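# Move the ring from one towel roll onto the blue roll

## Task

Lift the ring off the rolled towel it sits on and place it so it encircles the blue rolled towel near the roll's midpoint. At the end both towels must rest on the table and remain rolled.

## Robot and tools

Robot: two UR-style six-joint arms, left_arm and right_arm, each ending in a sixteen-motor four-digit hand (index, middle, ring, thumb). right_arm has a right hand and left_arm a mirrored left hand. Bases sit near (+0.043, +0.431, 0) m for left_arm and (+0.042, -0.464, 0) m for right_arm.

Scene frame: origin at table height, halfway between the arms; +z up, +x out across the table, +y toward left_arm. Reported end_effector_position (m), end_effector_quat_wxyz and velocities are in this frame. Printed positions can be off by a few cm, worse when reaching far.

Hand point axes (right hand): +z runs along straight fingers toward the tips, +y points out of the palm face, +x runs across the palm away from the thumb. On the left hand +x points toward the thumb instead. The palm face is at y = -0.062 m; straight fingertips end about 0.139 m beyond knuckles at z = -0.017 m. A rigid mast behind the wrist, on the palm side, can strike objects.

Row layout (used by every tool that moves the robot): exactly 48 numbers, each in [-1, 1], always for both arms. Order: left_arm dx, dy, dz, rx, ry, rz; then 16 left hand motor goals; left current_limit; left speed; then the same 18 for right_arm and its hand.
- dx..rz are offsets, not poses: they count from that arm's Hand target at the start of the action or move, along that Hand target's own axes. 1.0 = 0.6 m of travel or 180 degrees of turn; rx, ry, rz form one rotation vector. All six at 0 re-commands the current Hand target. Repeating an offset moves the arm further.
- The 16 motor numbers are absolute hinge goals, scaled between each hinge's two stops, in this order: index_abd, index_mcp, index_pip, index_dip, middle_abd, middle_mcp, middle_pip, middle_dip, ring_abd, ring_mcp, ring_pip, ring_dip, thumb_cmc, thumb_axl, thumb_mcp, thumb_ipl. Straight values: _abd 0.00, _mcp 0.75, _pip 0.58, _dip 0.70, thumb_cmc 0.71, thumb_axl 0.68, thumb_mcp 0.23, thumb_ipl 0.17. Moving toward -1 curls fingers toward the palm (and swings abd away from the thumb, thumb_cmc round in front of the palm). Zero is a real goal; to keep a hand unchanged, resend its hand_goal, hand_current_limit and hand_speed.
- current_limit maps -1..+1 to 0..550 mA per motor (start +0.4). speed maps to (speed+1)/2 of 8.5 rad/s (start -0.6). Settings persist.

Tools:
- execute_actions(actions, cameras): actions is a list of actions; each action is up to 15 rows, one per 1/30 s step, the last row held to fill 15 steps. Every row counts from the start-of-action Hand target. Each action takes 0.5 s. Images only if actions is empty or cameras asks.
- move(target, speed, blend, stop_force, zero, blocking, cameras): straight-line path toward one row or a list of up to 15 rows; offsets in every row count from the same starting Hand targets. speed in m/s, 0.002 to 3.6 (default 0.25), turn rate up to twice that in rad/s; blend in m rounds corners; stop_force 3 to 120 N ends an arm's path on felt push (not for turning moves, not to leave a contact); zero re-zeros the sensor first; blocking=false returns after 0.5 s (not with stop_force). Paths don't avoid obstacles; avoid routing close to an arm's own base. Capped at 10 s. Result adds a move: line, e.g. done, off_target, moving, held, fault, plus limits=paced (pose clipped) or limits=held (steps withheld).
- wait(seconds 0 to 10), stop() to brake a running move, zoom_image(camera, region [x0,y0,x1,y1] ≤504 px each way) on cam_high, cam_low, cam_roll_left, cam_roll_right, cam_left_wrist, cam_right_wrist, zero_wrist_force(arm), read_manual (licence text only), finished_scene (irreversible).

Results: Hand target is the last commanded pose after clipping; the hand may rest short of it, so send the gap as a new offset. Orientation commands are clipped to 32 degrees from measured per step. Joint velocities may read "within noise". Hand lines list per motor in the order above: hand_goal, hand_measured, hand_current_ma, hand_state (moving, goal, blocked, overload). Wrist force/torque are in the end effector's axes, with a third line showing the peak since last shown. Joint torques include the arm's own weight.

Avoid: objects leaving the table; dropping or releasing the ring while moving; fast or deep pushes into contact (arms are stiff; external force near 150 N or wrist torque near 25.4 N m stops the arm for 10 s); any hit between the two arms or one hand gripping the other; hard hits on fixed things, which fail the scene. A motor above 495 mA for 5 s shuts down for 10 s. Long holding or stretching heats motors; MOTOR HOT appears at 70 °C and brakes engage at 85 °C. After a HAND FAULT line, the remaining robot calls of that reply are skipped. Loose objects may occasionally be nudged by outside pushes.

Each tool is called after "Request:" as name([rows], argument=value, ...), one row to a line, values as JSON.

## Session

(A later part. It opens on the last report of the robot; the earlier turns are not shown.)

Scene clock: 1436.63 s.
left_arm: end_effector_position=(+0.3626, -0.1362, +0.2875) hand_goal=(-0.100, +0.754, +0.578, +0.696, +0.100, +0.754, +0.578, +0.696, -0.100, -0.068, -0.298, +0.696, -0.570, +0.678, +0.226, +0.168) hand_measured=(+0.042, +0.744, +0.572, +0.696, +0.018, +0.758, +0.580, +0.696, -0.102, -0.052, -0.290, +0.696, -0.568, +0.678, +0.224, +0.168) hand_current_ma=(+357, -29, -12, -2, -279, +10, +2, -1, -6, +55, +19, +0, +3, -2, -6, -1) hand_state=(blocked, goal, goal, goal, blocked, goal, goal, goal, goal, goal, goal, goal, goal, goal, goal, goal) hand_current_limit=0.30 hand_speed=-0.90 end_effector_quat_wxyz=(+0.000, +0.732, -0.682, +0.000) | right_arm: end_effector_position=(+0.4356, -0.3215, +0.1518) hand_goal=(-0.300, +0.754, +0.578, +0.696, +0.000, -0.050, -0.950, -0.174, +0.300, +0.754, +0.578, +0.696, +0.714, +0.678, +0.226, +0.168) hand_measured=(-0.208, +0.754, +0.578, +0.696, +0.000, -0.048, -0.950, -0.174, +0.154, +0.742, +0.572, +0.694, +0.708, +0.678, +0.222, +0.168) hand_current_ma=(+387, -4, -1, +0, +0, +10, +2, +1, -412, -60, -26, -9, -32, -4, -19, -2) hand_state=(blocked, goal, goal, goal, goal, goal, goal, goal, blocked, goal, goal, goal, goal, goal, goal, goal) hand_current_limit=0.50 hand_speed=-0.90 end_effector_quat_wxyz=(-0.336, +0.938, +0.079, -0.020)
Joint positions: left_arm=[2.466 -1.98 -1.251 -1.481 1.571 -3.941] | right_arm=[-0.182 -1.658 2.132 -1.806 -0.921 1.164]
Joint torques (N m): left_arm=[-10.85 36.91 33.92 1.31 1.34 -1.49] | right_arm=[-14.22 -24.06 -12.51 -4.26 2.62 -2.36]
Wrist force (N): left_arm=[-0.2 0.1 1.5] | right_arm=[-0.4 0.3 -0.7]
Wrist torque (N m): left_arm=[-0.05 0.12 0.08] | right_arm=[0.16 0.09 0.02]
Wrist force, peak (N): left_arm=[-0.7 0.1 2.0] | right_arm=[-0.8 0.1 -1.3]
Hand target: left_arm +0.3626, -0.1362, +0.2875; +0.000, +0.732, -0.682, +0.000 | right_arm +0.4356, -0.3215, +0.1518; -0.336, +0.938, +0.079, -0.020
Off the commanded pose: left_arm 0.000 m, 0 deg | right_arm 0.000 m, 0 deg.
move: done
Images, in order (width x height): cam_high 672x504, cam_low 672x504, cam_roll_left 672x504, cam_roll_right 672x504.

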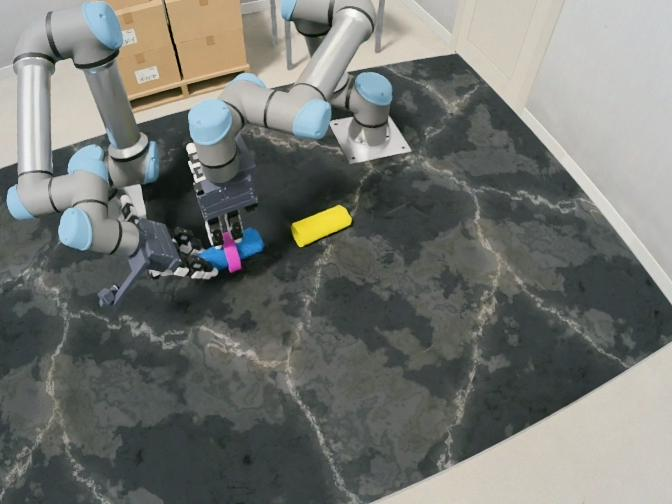

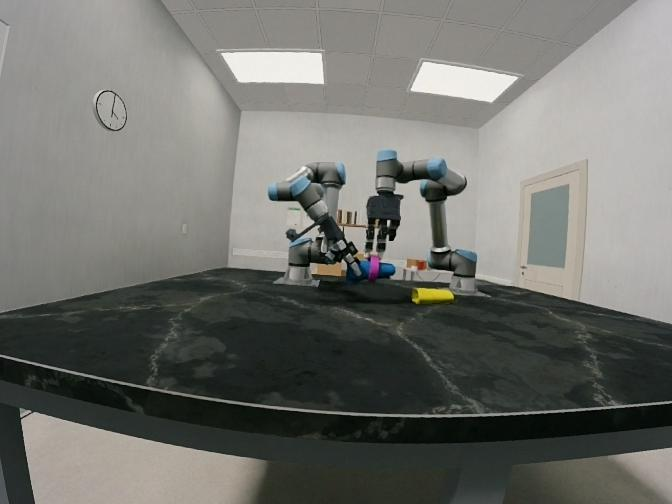

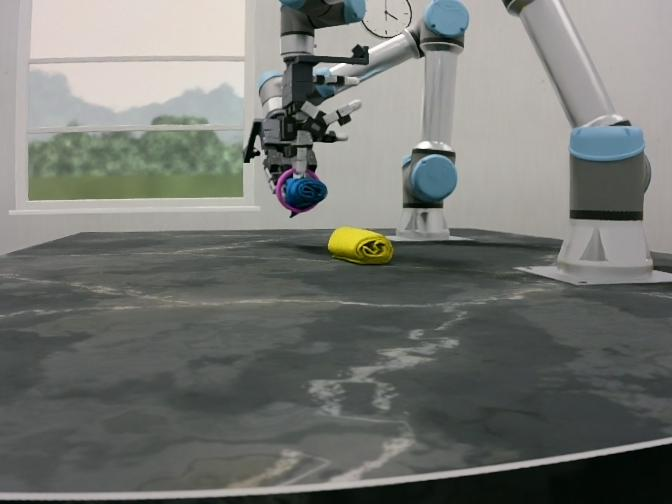

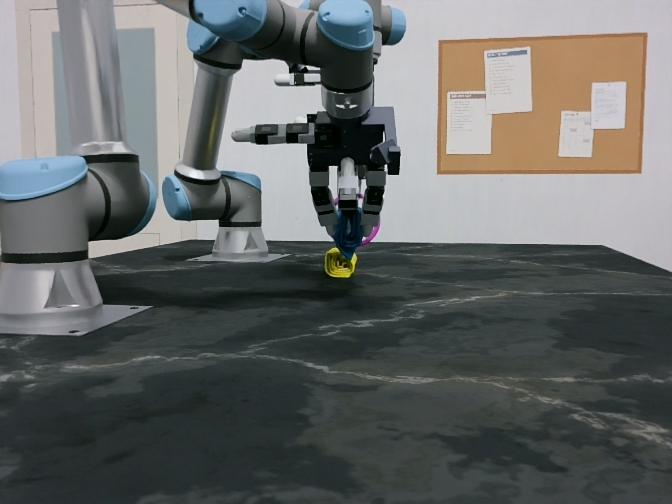

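Request:
move([
  [0,0,0.075,0,0,0,-0.1,0.754,0.577,0.696,0.1,0.754,0.577,0.696,-0.1,-0.068,-0.299,0.696,-0.571,0.677,0.226,0.168,0.3,-0.9,-0.0012,0.0475,0.0579,0,0,0,-0.3,0.754,0.577,0.696,0,-0.05,-0.95,-0.174,0.3,0.754,0.577,0.696,0.714,0.677,0.226,0.168,0.5,-0.9],
  [-0.0013,0.0166,0.1333,0,0,0,-0.1,0.754,0.577,0.696,0.1,0.754,0.577,0.696,-0.1,-0.068,-0.299,0.696,-0.571,0.677,0.226,0.168,0.3,-0.9,-0.0185,0.0822,0.1045,0,0,0,-0.3,0.754,0.577,0.696,0,-0.05,-0.95,-0.174,0.3,0.754,0.577,0.696,0.714,0.677,0.226,0.168,0.5,-0.9],
], speed=[0.05,0.025], blend=[0.005,0], cameras=["cam_high","cam_low","cam_roll_left","cam_roll_right"])

Request:
zoom_image(camera="cam_roll_left", region=[250, 170, 350, 270])

Request:
zoom_image(camera="cam_low", region=[320, 230, 420, 330])

Request:
zoom_image(camera="cam_high", region=[180, 190, 290, 300])

Request:
zoom_image(camera="cam_roll_right", region=[270, 200, 400, 310])

Scene clock: 1454.77 s.
left_arm: end_effector_position=(+0.3526, -0.1362, +0.2076) hand_goal=(-0.100, +0.754, +0.578, +0.696, +0.100, +0.754, +0.578, +0.696, -0.100, -0.068, -0.298, +0.696, -0.570, +0.678, +0.226, +0.168) hand_measured=(+0.042, +0.744, +0.572, +0.696, +0.018, +0.758, +0.580, +0.696, -0.102, -0.052, -0.290, +0.696, -0.568, +0.678, +0.224, +0.168) hand_current_ma=(+357, -29, -12, -2, -279, +10, +2, -1, -6, +55, +19, +0, +3, -2, -6, -1) hand_state=(blocked, goal, goal, goal, blocked, goal, goal, goal, goal, goal, goal, goal, goal, goal, goal, goal) hand_current_limit=0.30 hand_speed=-0.90 end_effector_quat_wxyz=(+0.000, +0.732, -0.682, +0.000) | right_arm: end_effector_position=(+0.4257, -0.3216, +0.0719) hand_goal=(-0.300, +0.754, +0.578, +0.696, +0.000, -0.050, -0.950, -0.174, +0.300, +0.754, +0.578, +0.696, +0.714, +0.678, +0.226, +0.168) hand_measured=(-0.208, +0.754, +0.578, +0.696, +0.000, -0.048, -0.950, -0.174, +0.154, +0.742, +0.572, +0.694, +0.708, +0.678, +0.222, +0.168) hand_current_ma=(+387, -4, -1, +0, +0, +10, +2, +1, -412, -60, -26, -9, -32, -4, -19, -2) hand_state=(blocked, goal, goal, goal, goal, goal, goal, goal, blocked, goal, goal, goal, goal, goal, goal, goal) hand_current_limit=0.50 hand_speed=-0.90 end_effector_quat_wxyz=(-0.336, +0.938, +0.079, -0.020)
Joint positions: left_arm=[2.455 -2.002 -1.428 -1.283 1.571 -3.951] | right_arm=[-0.186 -1.552 2.277 -2.054 -0.922 1.159]
Joint torques (N m): left_arm=[-10.78 35.14 10.36 4.37 -1.18 -1.69] | right_arm=[-13.83 -11.82 -8.77 -4.02 -0.86 -2.24]
Wrist force (N): left_arm=[-0.1 -0.1 1.7] | right_arm=[0.0 0.2 -0.4]
Wrist torque (N m): left_arm=[-0.09 0.14 0.08] | right_arm=[0.12 0.02 0.06]
Wrist force, peak (N): left_arm=[-0.2 0.2 2.0] | right_arm=[-0.7 0.3 -0.7]
Hand target: left_arm +0.3526, -0.1362, +0.2076; +0.000, +0.732, -0.682, +0.000 | right_arm +0.4256, -0.3216, +0.0719; -0.336, +0.938, +0.079, -0.020
Off the commanded pose: left_arm 0.000 m, 0 deg | right_arm 0.000 m, 0 deg.
move: done
Images, in order (width x height): cam_high 672x504, cam_low 672x504, cam_roll_left 672x504, cam_roll_right 672x504.

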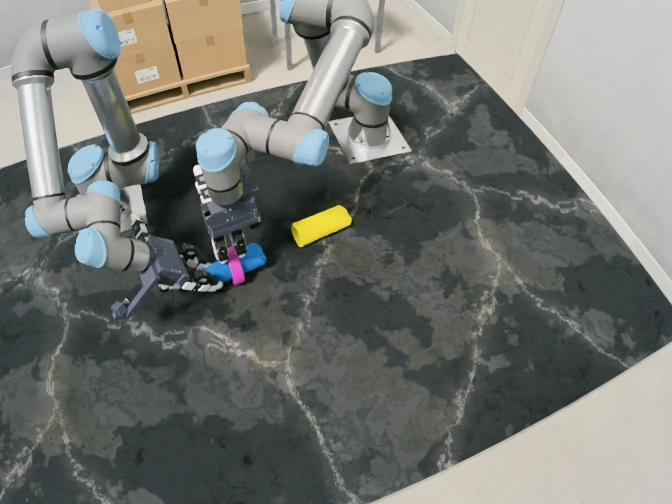

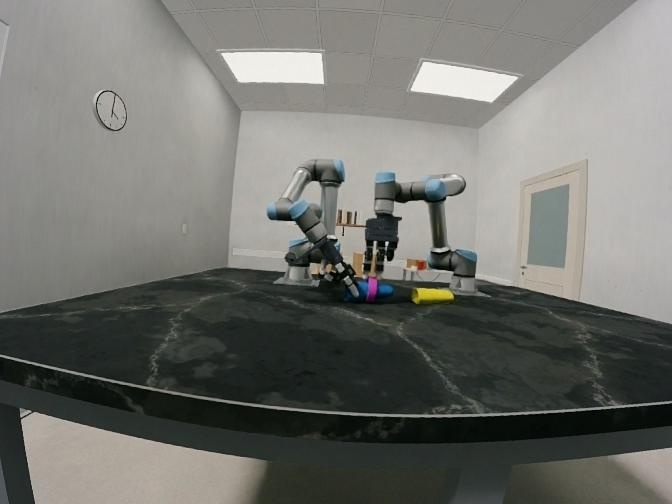

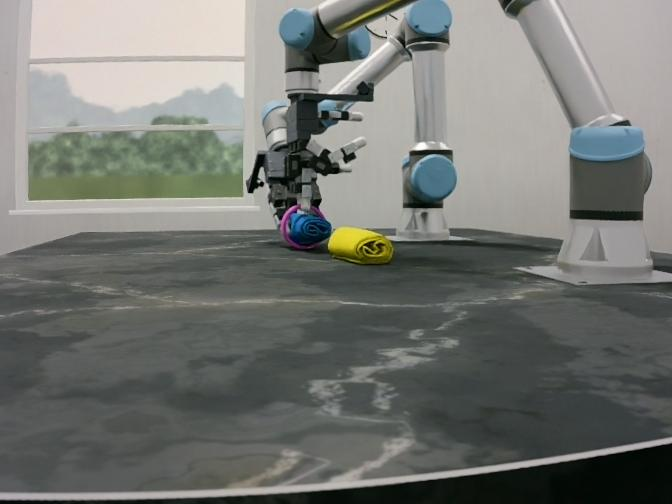

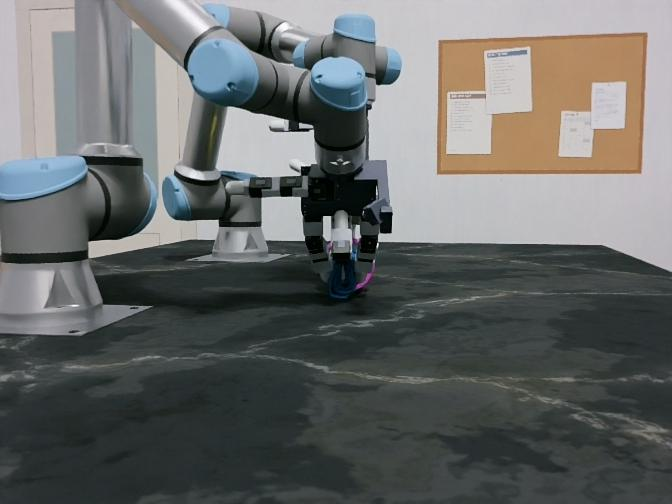

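Scaled by 5.040 from the camera's 672x504 image, which has a finer 960x720 frame.

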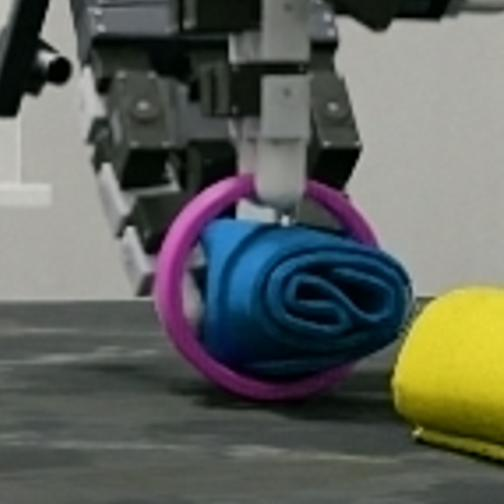

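Scaled by 5.040 from the camera's 672x504 image, which has a finer 960x720 frame.

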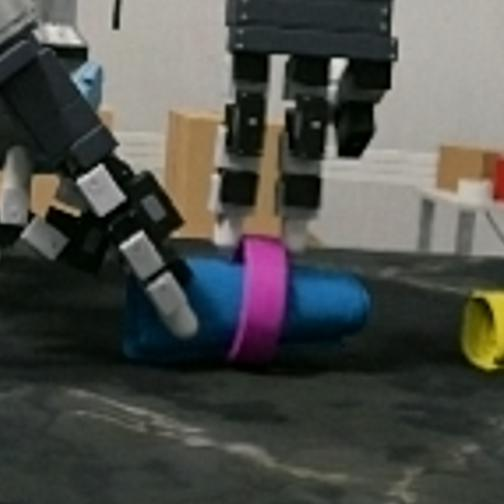

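Scaled by 4.582 from the camera's 672x504 image, which has a finer 960x720 frame.

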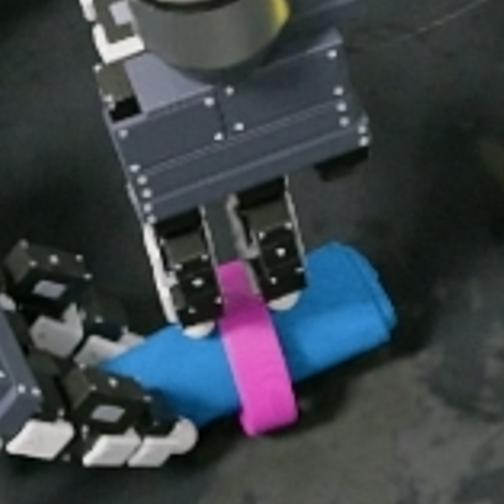

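Scaled by 3.877 from the camera's 672x504 image, which has a finer 960x720 frame.

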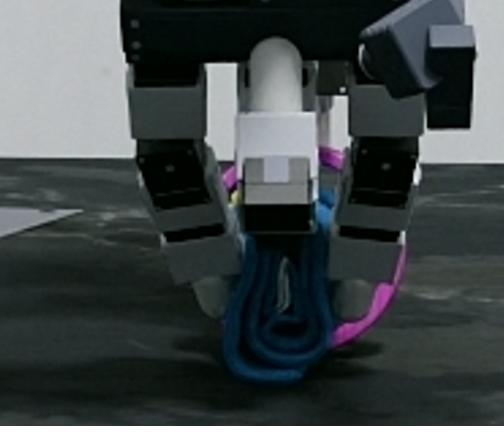

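Request:
move([
  [0.0075,0,0.001,0,0,0,-0.1,0.754,0.577,0.696,0.1,0.754,0.577,0.696,-0.1,-0.068,-0.299,0.696,-0.571,0.677,0.226,0.168,0.3,-0.9,0,0,0,0,0,0,-0.3,0.754,0.577,0.696,0,-0.05,-0.95,-0.174,0.3,0.754,0.577,0.696,0.714,0.677,0.226,0.168,0.5,-0.9],
  [0.0075,0,0.001,0,0,0,-0.1,0.754,0.577,0.696,0.1,0.754,0.577,0.696,-0.1,-0.068,-0.299,0.696,-0.571,0.677,0.226,0.168,0.3,-0.9,0,0,0,0,0,0,0.2,0.754,0.577,0.696,0,-0.05,-0.95,-0.174,-0.2,0.754,0.577,0.696,0.714,0.677,0.226,0.168,0.5,-0.95],
], speed=[0.02,0.02], cameras=["cam_high","cam_low","cam_roll_left","cam_roll_right"])

Request:
zoom_image(camera="cam_roll_left", region=[250, 170, 350, 270])

Request:
zoom_image(camera="cam_low", region=[320, 230, 420, 330])

Request:
zoom_image(camera="cam_roll_right", region=[270, 200, 400, 310])

Scene clock: 1474.73 s.
left_arm: end_effector_position=(+0.3529, -0.1407, +0.2070) hand_goal=(-0.100, +0.754, +0.578, +0.696, +0.100, +0.754, +0.578, +0.696, -0.100, -0.068, -0.298, +0.696, -0.570, +0.678, +0.226, +0.168) hand_measured=(+0.042, +0.744, +0.572, +0.696, +0.018, +0.758, +0.580, +0.696, -0.102, -0.052, -0.290, +0.696, -0.568, +0.678, +0.224, +0.168) hand_current_ma=(+357, -29, -12, -2, -279, +10, +2, -1, -6, +55, +19, +0, +3, -2, -6, -1) hand_state=(blocked, goal, goal, goal, blocked, goal, goal, goal, goal, goal, goal, goal, goal, goal, goal, goal) hand_current_limit=0.30 hand_speed=-0.90 end_effector_quat_wxyz=(+0.000, +0.732, -0.682, +0.000) | right_arm: end_effector_position=(+0.4256, -0.3216, +0.0719) hand_goal=(+0.200, +0.754, +0.578, +0.696, +0.000, -0.050, -0.950, -0.174, -0.200, +0.754, +0.578, +0.696, +0.714, +0.678, +0.226, +0.168) hand_measured=(+0.196, +0.750, +0.578, +0.696, +0.000, -0.048, -0.950, -0.174, -0.194, +0.742, +0.572, +0.694, +0.708, +0.678, +0.222, +0.168) hand_current_ma=(-15, -20, -1, +0, +0, +10, +2, +1, +20, -60, -26, -9, -32, -4, -19, -2) hand_state=(goal, goal, goal, goal, goal, goal, goal, goal, goal, goal, goal, goal, goal, goal, goal, goal) hand_current_limit=0.50 hand_speed=-0.95 end_effector_quat_wxyz=(-0.336, +0.938, +0.079, -0.020)
Joint positions: left_arm=[2.451 -2.011 -1.416 -1.286 1.57 -3.956] | right_arm=[-0.186 -1.552 2.277 -2.055 -0.922 1.159]
Joint torques (N m): left_arm=[-10.99 34.29 33.4 0.81 0.33 -1.68] | right_arm=[-12.74 -12.97 -8.75 -4.13 -0.23 0.7]
Wrist force (N): left_arm=[-0.4 -0.1 0.7] | right_arm=[-0.4 0.2 -0.7]
Wrist torque (N m): left_arm=[0.00 0.11 0.06] | right_arm=[0.12 0.06 0.01]
Wrist force, peak (N): left_arm=[-0.3 0.0 2.1] | right_arm=[-0.3 0.2 -0.9]
Hand target: left_arm +0.3529, -0.1407, +0.2070; +0.000, +0.732, -0.682, +0.000 | right_arm +0.4256, -0.3216, +0.0719; -0.336, +0.938, +0.079, -0.020
Off the commanded pose: left_arm 0.000 m, 0 deg | right_arm 0.000 m, 0 deg.
move: done
Images, in order (width x height): cam_high 672x504, cam_low 672x504, cam_roll_left 672x504, cam_roll_right 672x504.

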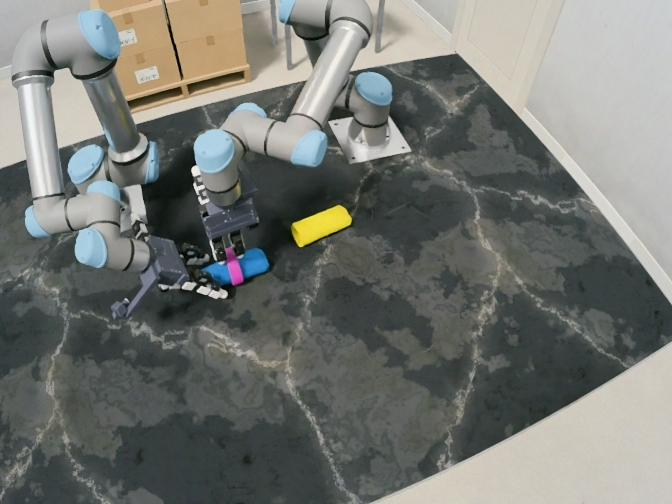

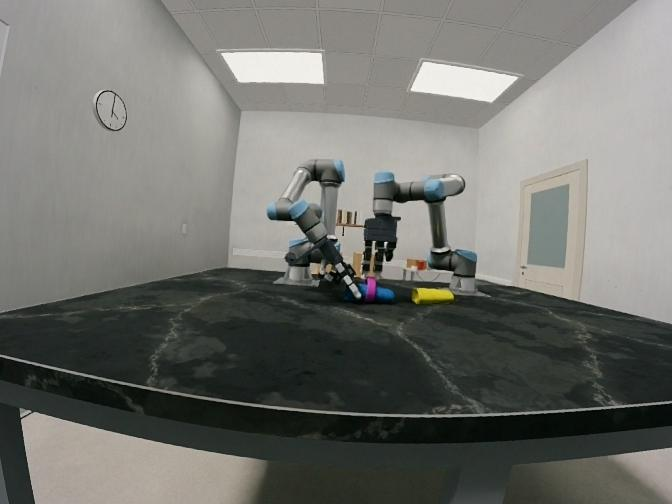

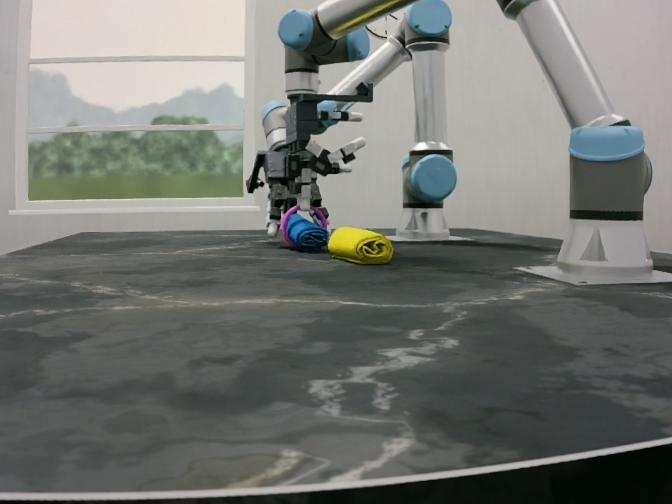

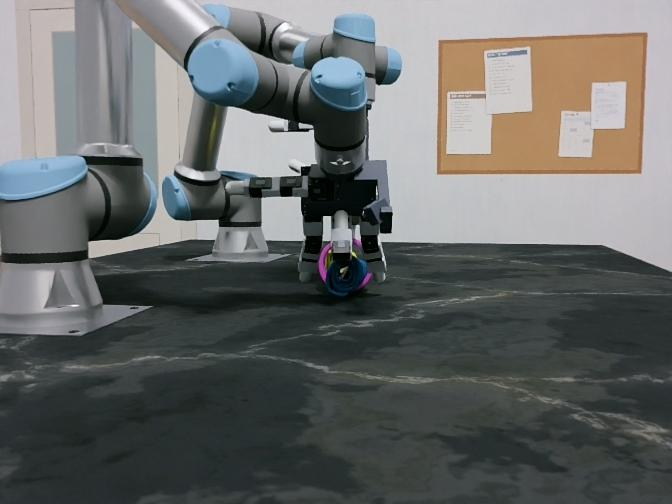

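Scaled by 5.040 from the camera's 672x504 image, which has a finer 960x720 frame.

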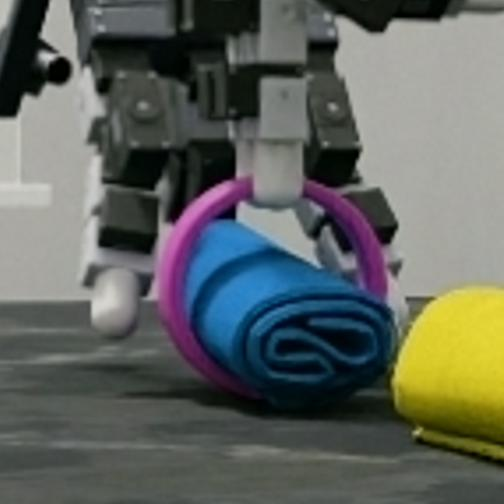

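Scaled by 5.040 from the camera's 672x504 image, which has a finer 960x720 frame.

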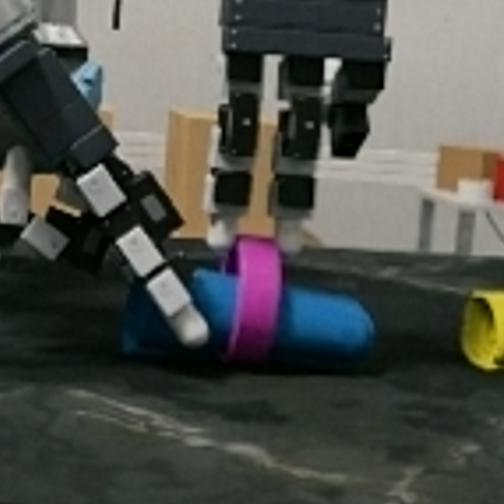

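Scaled by 3.877 from the camera's 672x504 image, which has a finer 960x720 frame.

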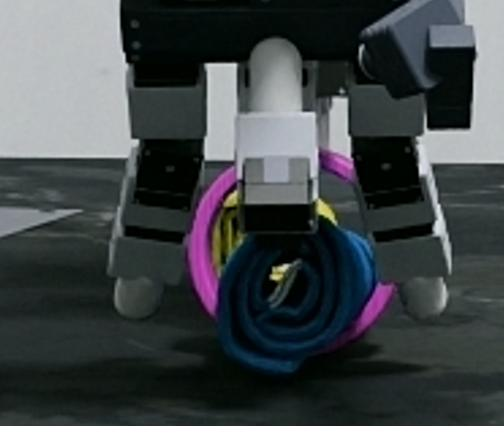

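Request:
move([
  [0,0,0,0,0,0,-0.1,0.754,0.577,0.696,0.1,0.754,0.577,0.696,-0.1,-0.068,-0.299,0.696,-0.571,0.677,0.226,0.168,0.3,-0.9,0.0026,-0.1056,-0.1287,0,0,0,0.2,0.754,0.577,0.696,0,-0.05,-0.95,-0.174,-0.2,0.754,0.577,0.696,0.714,0.677,0.226,0.168,0.5,-0.9],
  [0,0,0,0,0,0,0.14,0.754,0.577,0.696,-0.08,0.754,0.577,0.696,-0.1,-0.068,-0.299,0.696,-0.571,0.677,0.226,0.168,0.3,-0.9,0.0026,-0.1056,-0.1287,0,0,0,0.2,0.754,0.577,0.696,0,-0.05,-0.95,-0.174,-0.2,0.754,0.577,0.696,0.714,0.677,0.226,0.168,0.5,-0.9],
  [0,0,-0.2,0,0,0,0.14,0.754,0.577,0.696,-0.08,0.754,0.577,0.696,-0.1,-0.068,-0.299,0.696,-0.571,0.677,0.226,0.168,0.3,-0.9,0.0026,-0.1056,-0.1287,0,0,0,0.2,0.754,0.577,0.696,0,-0.05,-0.95,-0.174,-0.2,0.754,0.577,0.696,0.714,0.677,0.226,0.168,0.5,-0.9],
], speed=[0.08,0.05,0.08], cameras=["cam_high","cam_low","cam_roll_left","cam_roll_right"])

Request:
zoom_image(camera="cam_high", region=[180, 200, 360, 320])

Request:
zoom_image(camera="cam_low", region=[330, 260, 470, 330])

Request:
zoom_image(camera="cam_roll_right", region=[270, 200, 400, 310])

Scene clock: 1487.63 s.
left_arm: end_effector_position=(+0.3529, -0.1406, +0.3270) hand_goal=(+0.140, +0.754, +0.578, +0.696, -0.080, +0.754, +0.578, +0.696, -0.100, -0.068, -0.298, +0.696, -0.570, +0.678, +0.226, +0.168) hand_measured=(+0.136, +0.750, +0.574, +0.696, -0.076, +0.756, +0.580, +0.696, -0.102, -0.052, -0.290, +0.696, -0.568, +0.678, +0.224, +0.168) hand_current_ma=(-9, -12, -8, -2, +9, +3, +2, -1, -6, +55, +19, +0, +3, -2, -7, -1) hand_state=(goal, goal, goal, goal, goal, goal, goal, goal, goal, goal, goal, goal, goal, goal, goal, goal) hand_current_limit=0.30 hand_speed=-0.90 end_effector_quat_wxyz=(+0.000, +0.732, -0.682, +0.000) | right_arm: end_effector_position=(+0.4256, -0.3214, +0.1718) hand_goal=(+0.200, +0.754, +0.578, +0.696, +0.000, -0.050, -0.950, -0.174, -0.200, +0.754, +0.578, +0.696, +0.714, +0.678, +0.226, +0.168) hand_measured=(+0.196, +0.750, +0.578, +0.696, +0.000, -0.048, -0.950, -0.174, -0.196, +0.742, +0.572, +0.694, +0.708, +0.678, +0.222, +0.168) hand_current_ma=(-15, -21, -1, +0, +0, +10, +2, +1, +19, -60, -26, -9, -32, -4, -19, -2) hand_state=(goal, goal, goal, goal, goal, goal, goal, goal, goal, goal, goal, goal, goal, goal, goal, goal) hand_current_limit=0.50 hand_speed=-0.90 end_effector_quat_wxyz=(-0.336, +0.938, +0.079, -0.020)
Joint positions: left_arm=[2.451 -1.97 -1.165 -1.577 1.57 -3.956] | right_arm=[-0.186 -1.708 2.118 -1.74 -0.922 1.16]
Joint torques (N m): left_arm=[4.77 33.32 34.37 0.5 1.42 1.02] | right_arm=[-12.98 -24.24 -30.19 0.07 2.64 -2.23]
Wrist force (N): left_arm=[-0.4 -0.4 0.2] | right_arm=[-0.4 0.4 -0.4]
Wrist torque (N m): left_arm=[0.00 0.15 0.06] | right_arm=[0.13 0.05 -0.02]
Wrist force, peak (N): left_arm=[-0.3 -0.2 1.5] | right_arm=[-0.5 -0.4 -1.1]
Hand target: left_arm +0.3529, -0.1406, +0.3270; +0.000, +0.732, -0.682, +0.000 | right_arm +0.4256, -0.3214, +0.1718; -0.336, +0.938, +0.079, -0.020
Off the commanded pose: left_arm 0.000 m, 0 deg | right_arm 0.000 m, 0 deg.
move: done
Images, in order (width x height): cam_high 672x504, cam_low 672x504, cam_roll_left 672x504, cam_roll_right 672x504.

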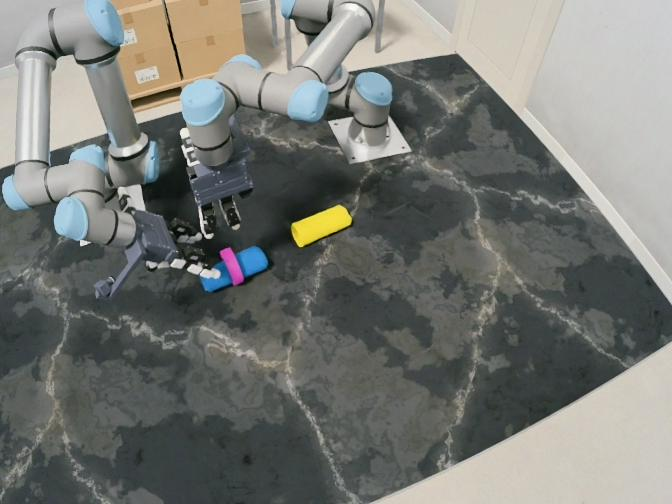

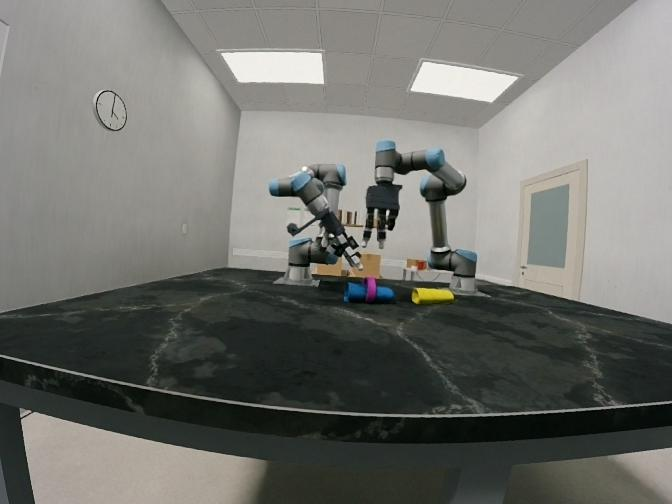

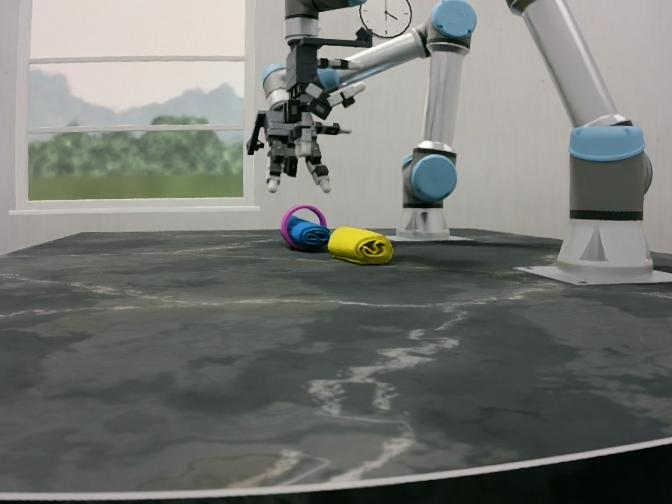

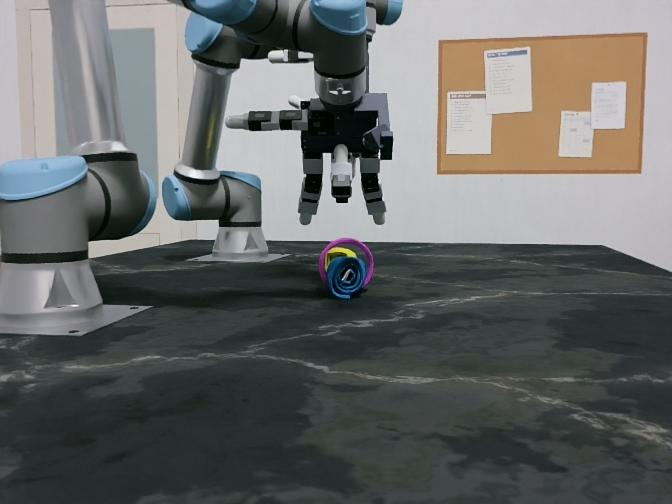

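Scaled by 2.800 from the camera's 672x504 image, which has a finer 960x720 frame.

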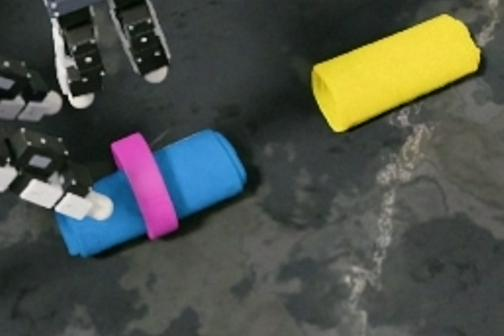

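Scaled by 3.600 from the camera's 672x504 image, which has a finer 960x720 frame.

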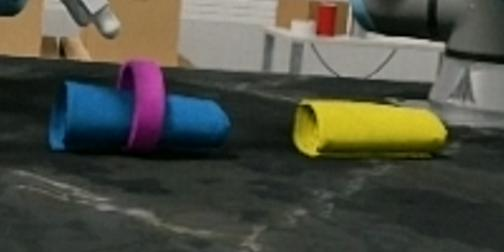

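Scaled by 3.877 from the camera's 672x504 image, which has a finer 960x720 frame.

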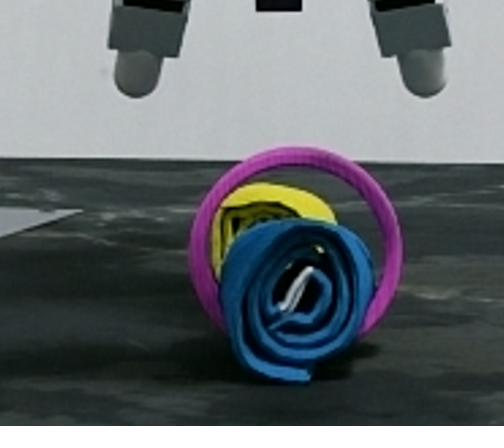

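Request:
finished_scene()

The scene is finished: the task was done.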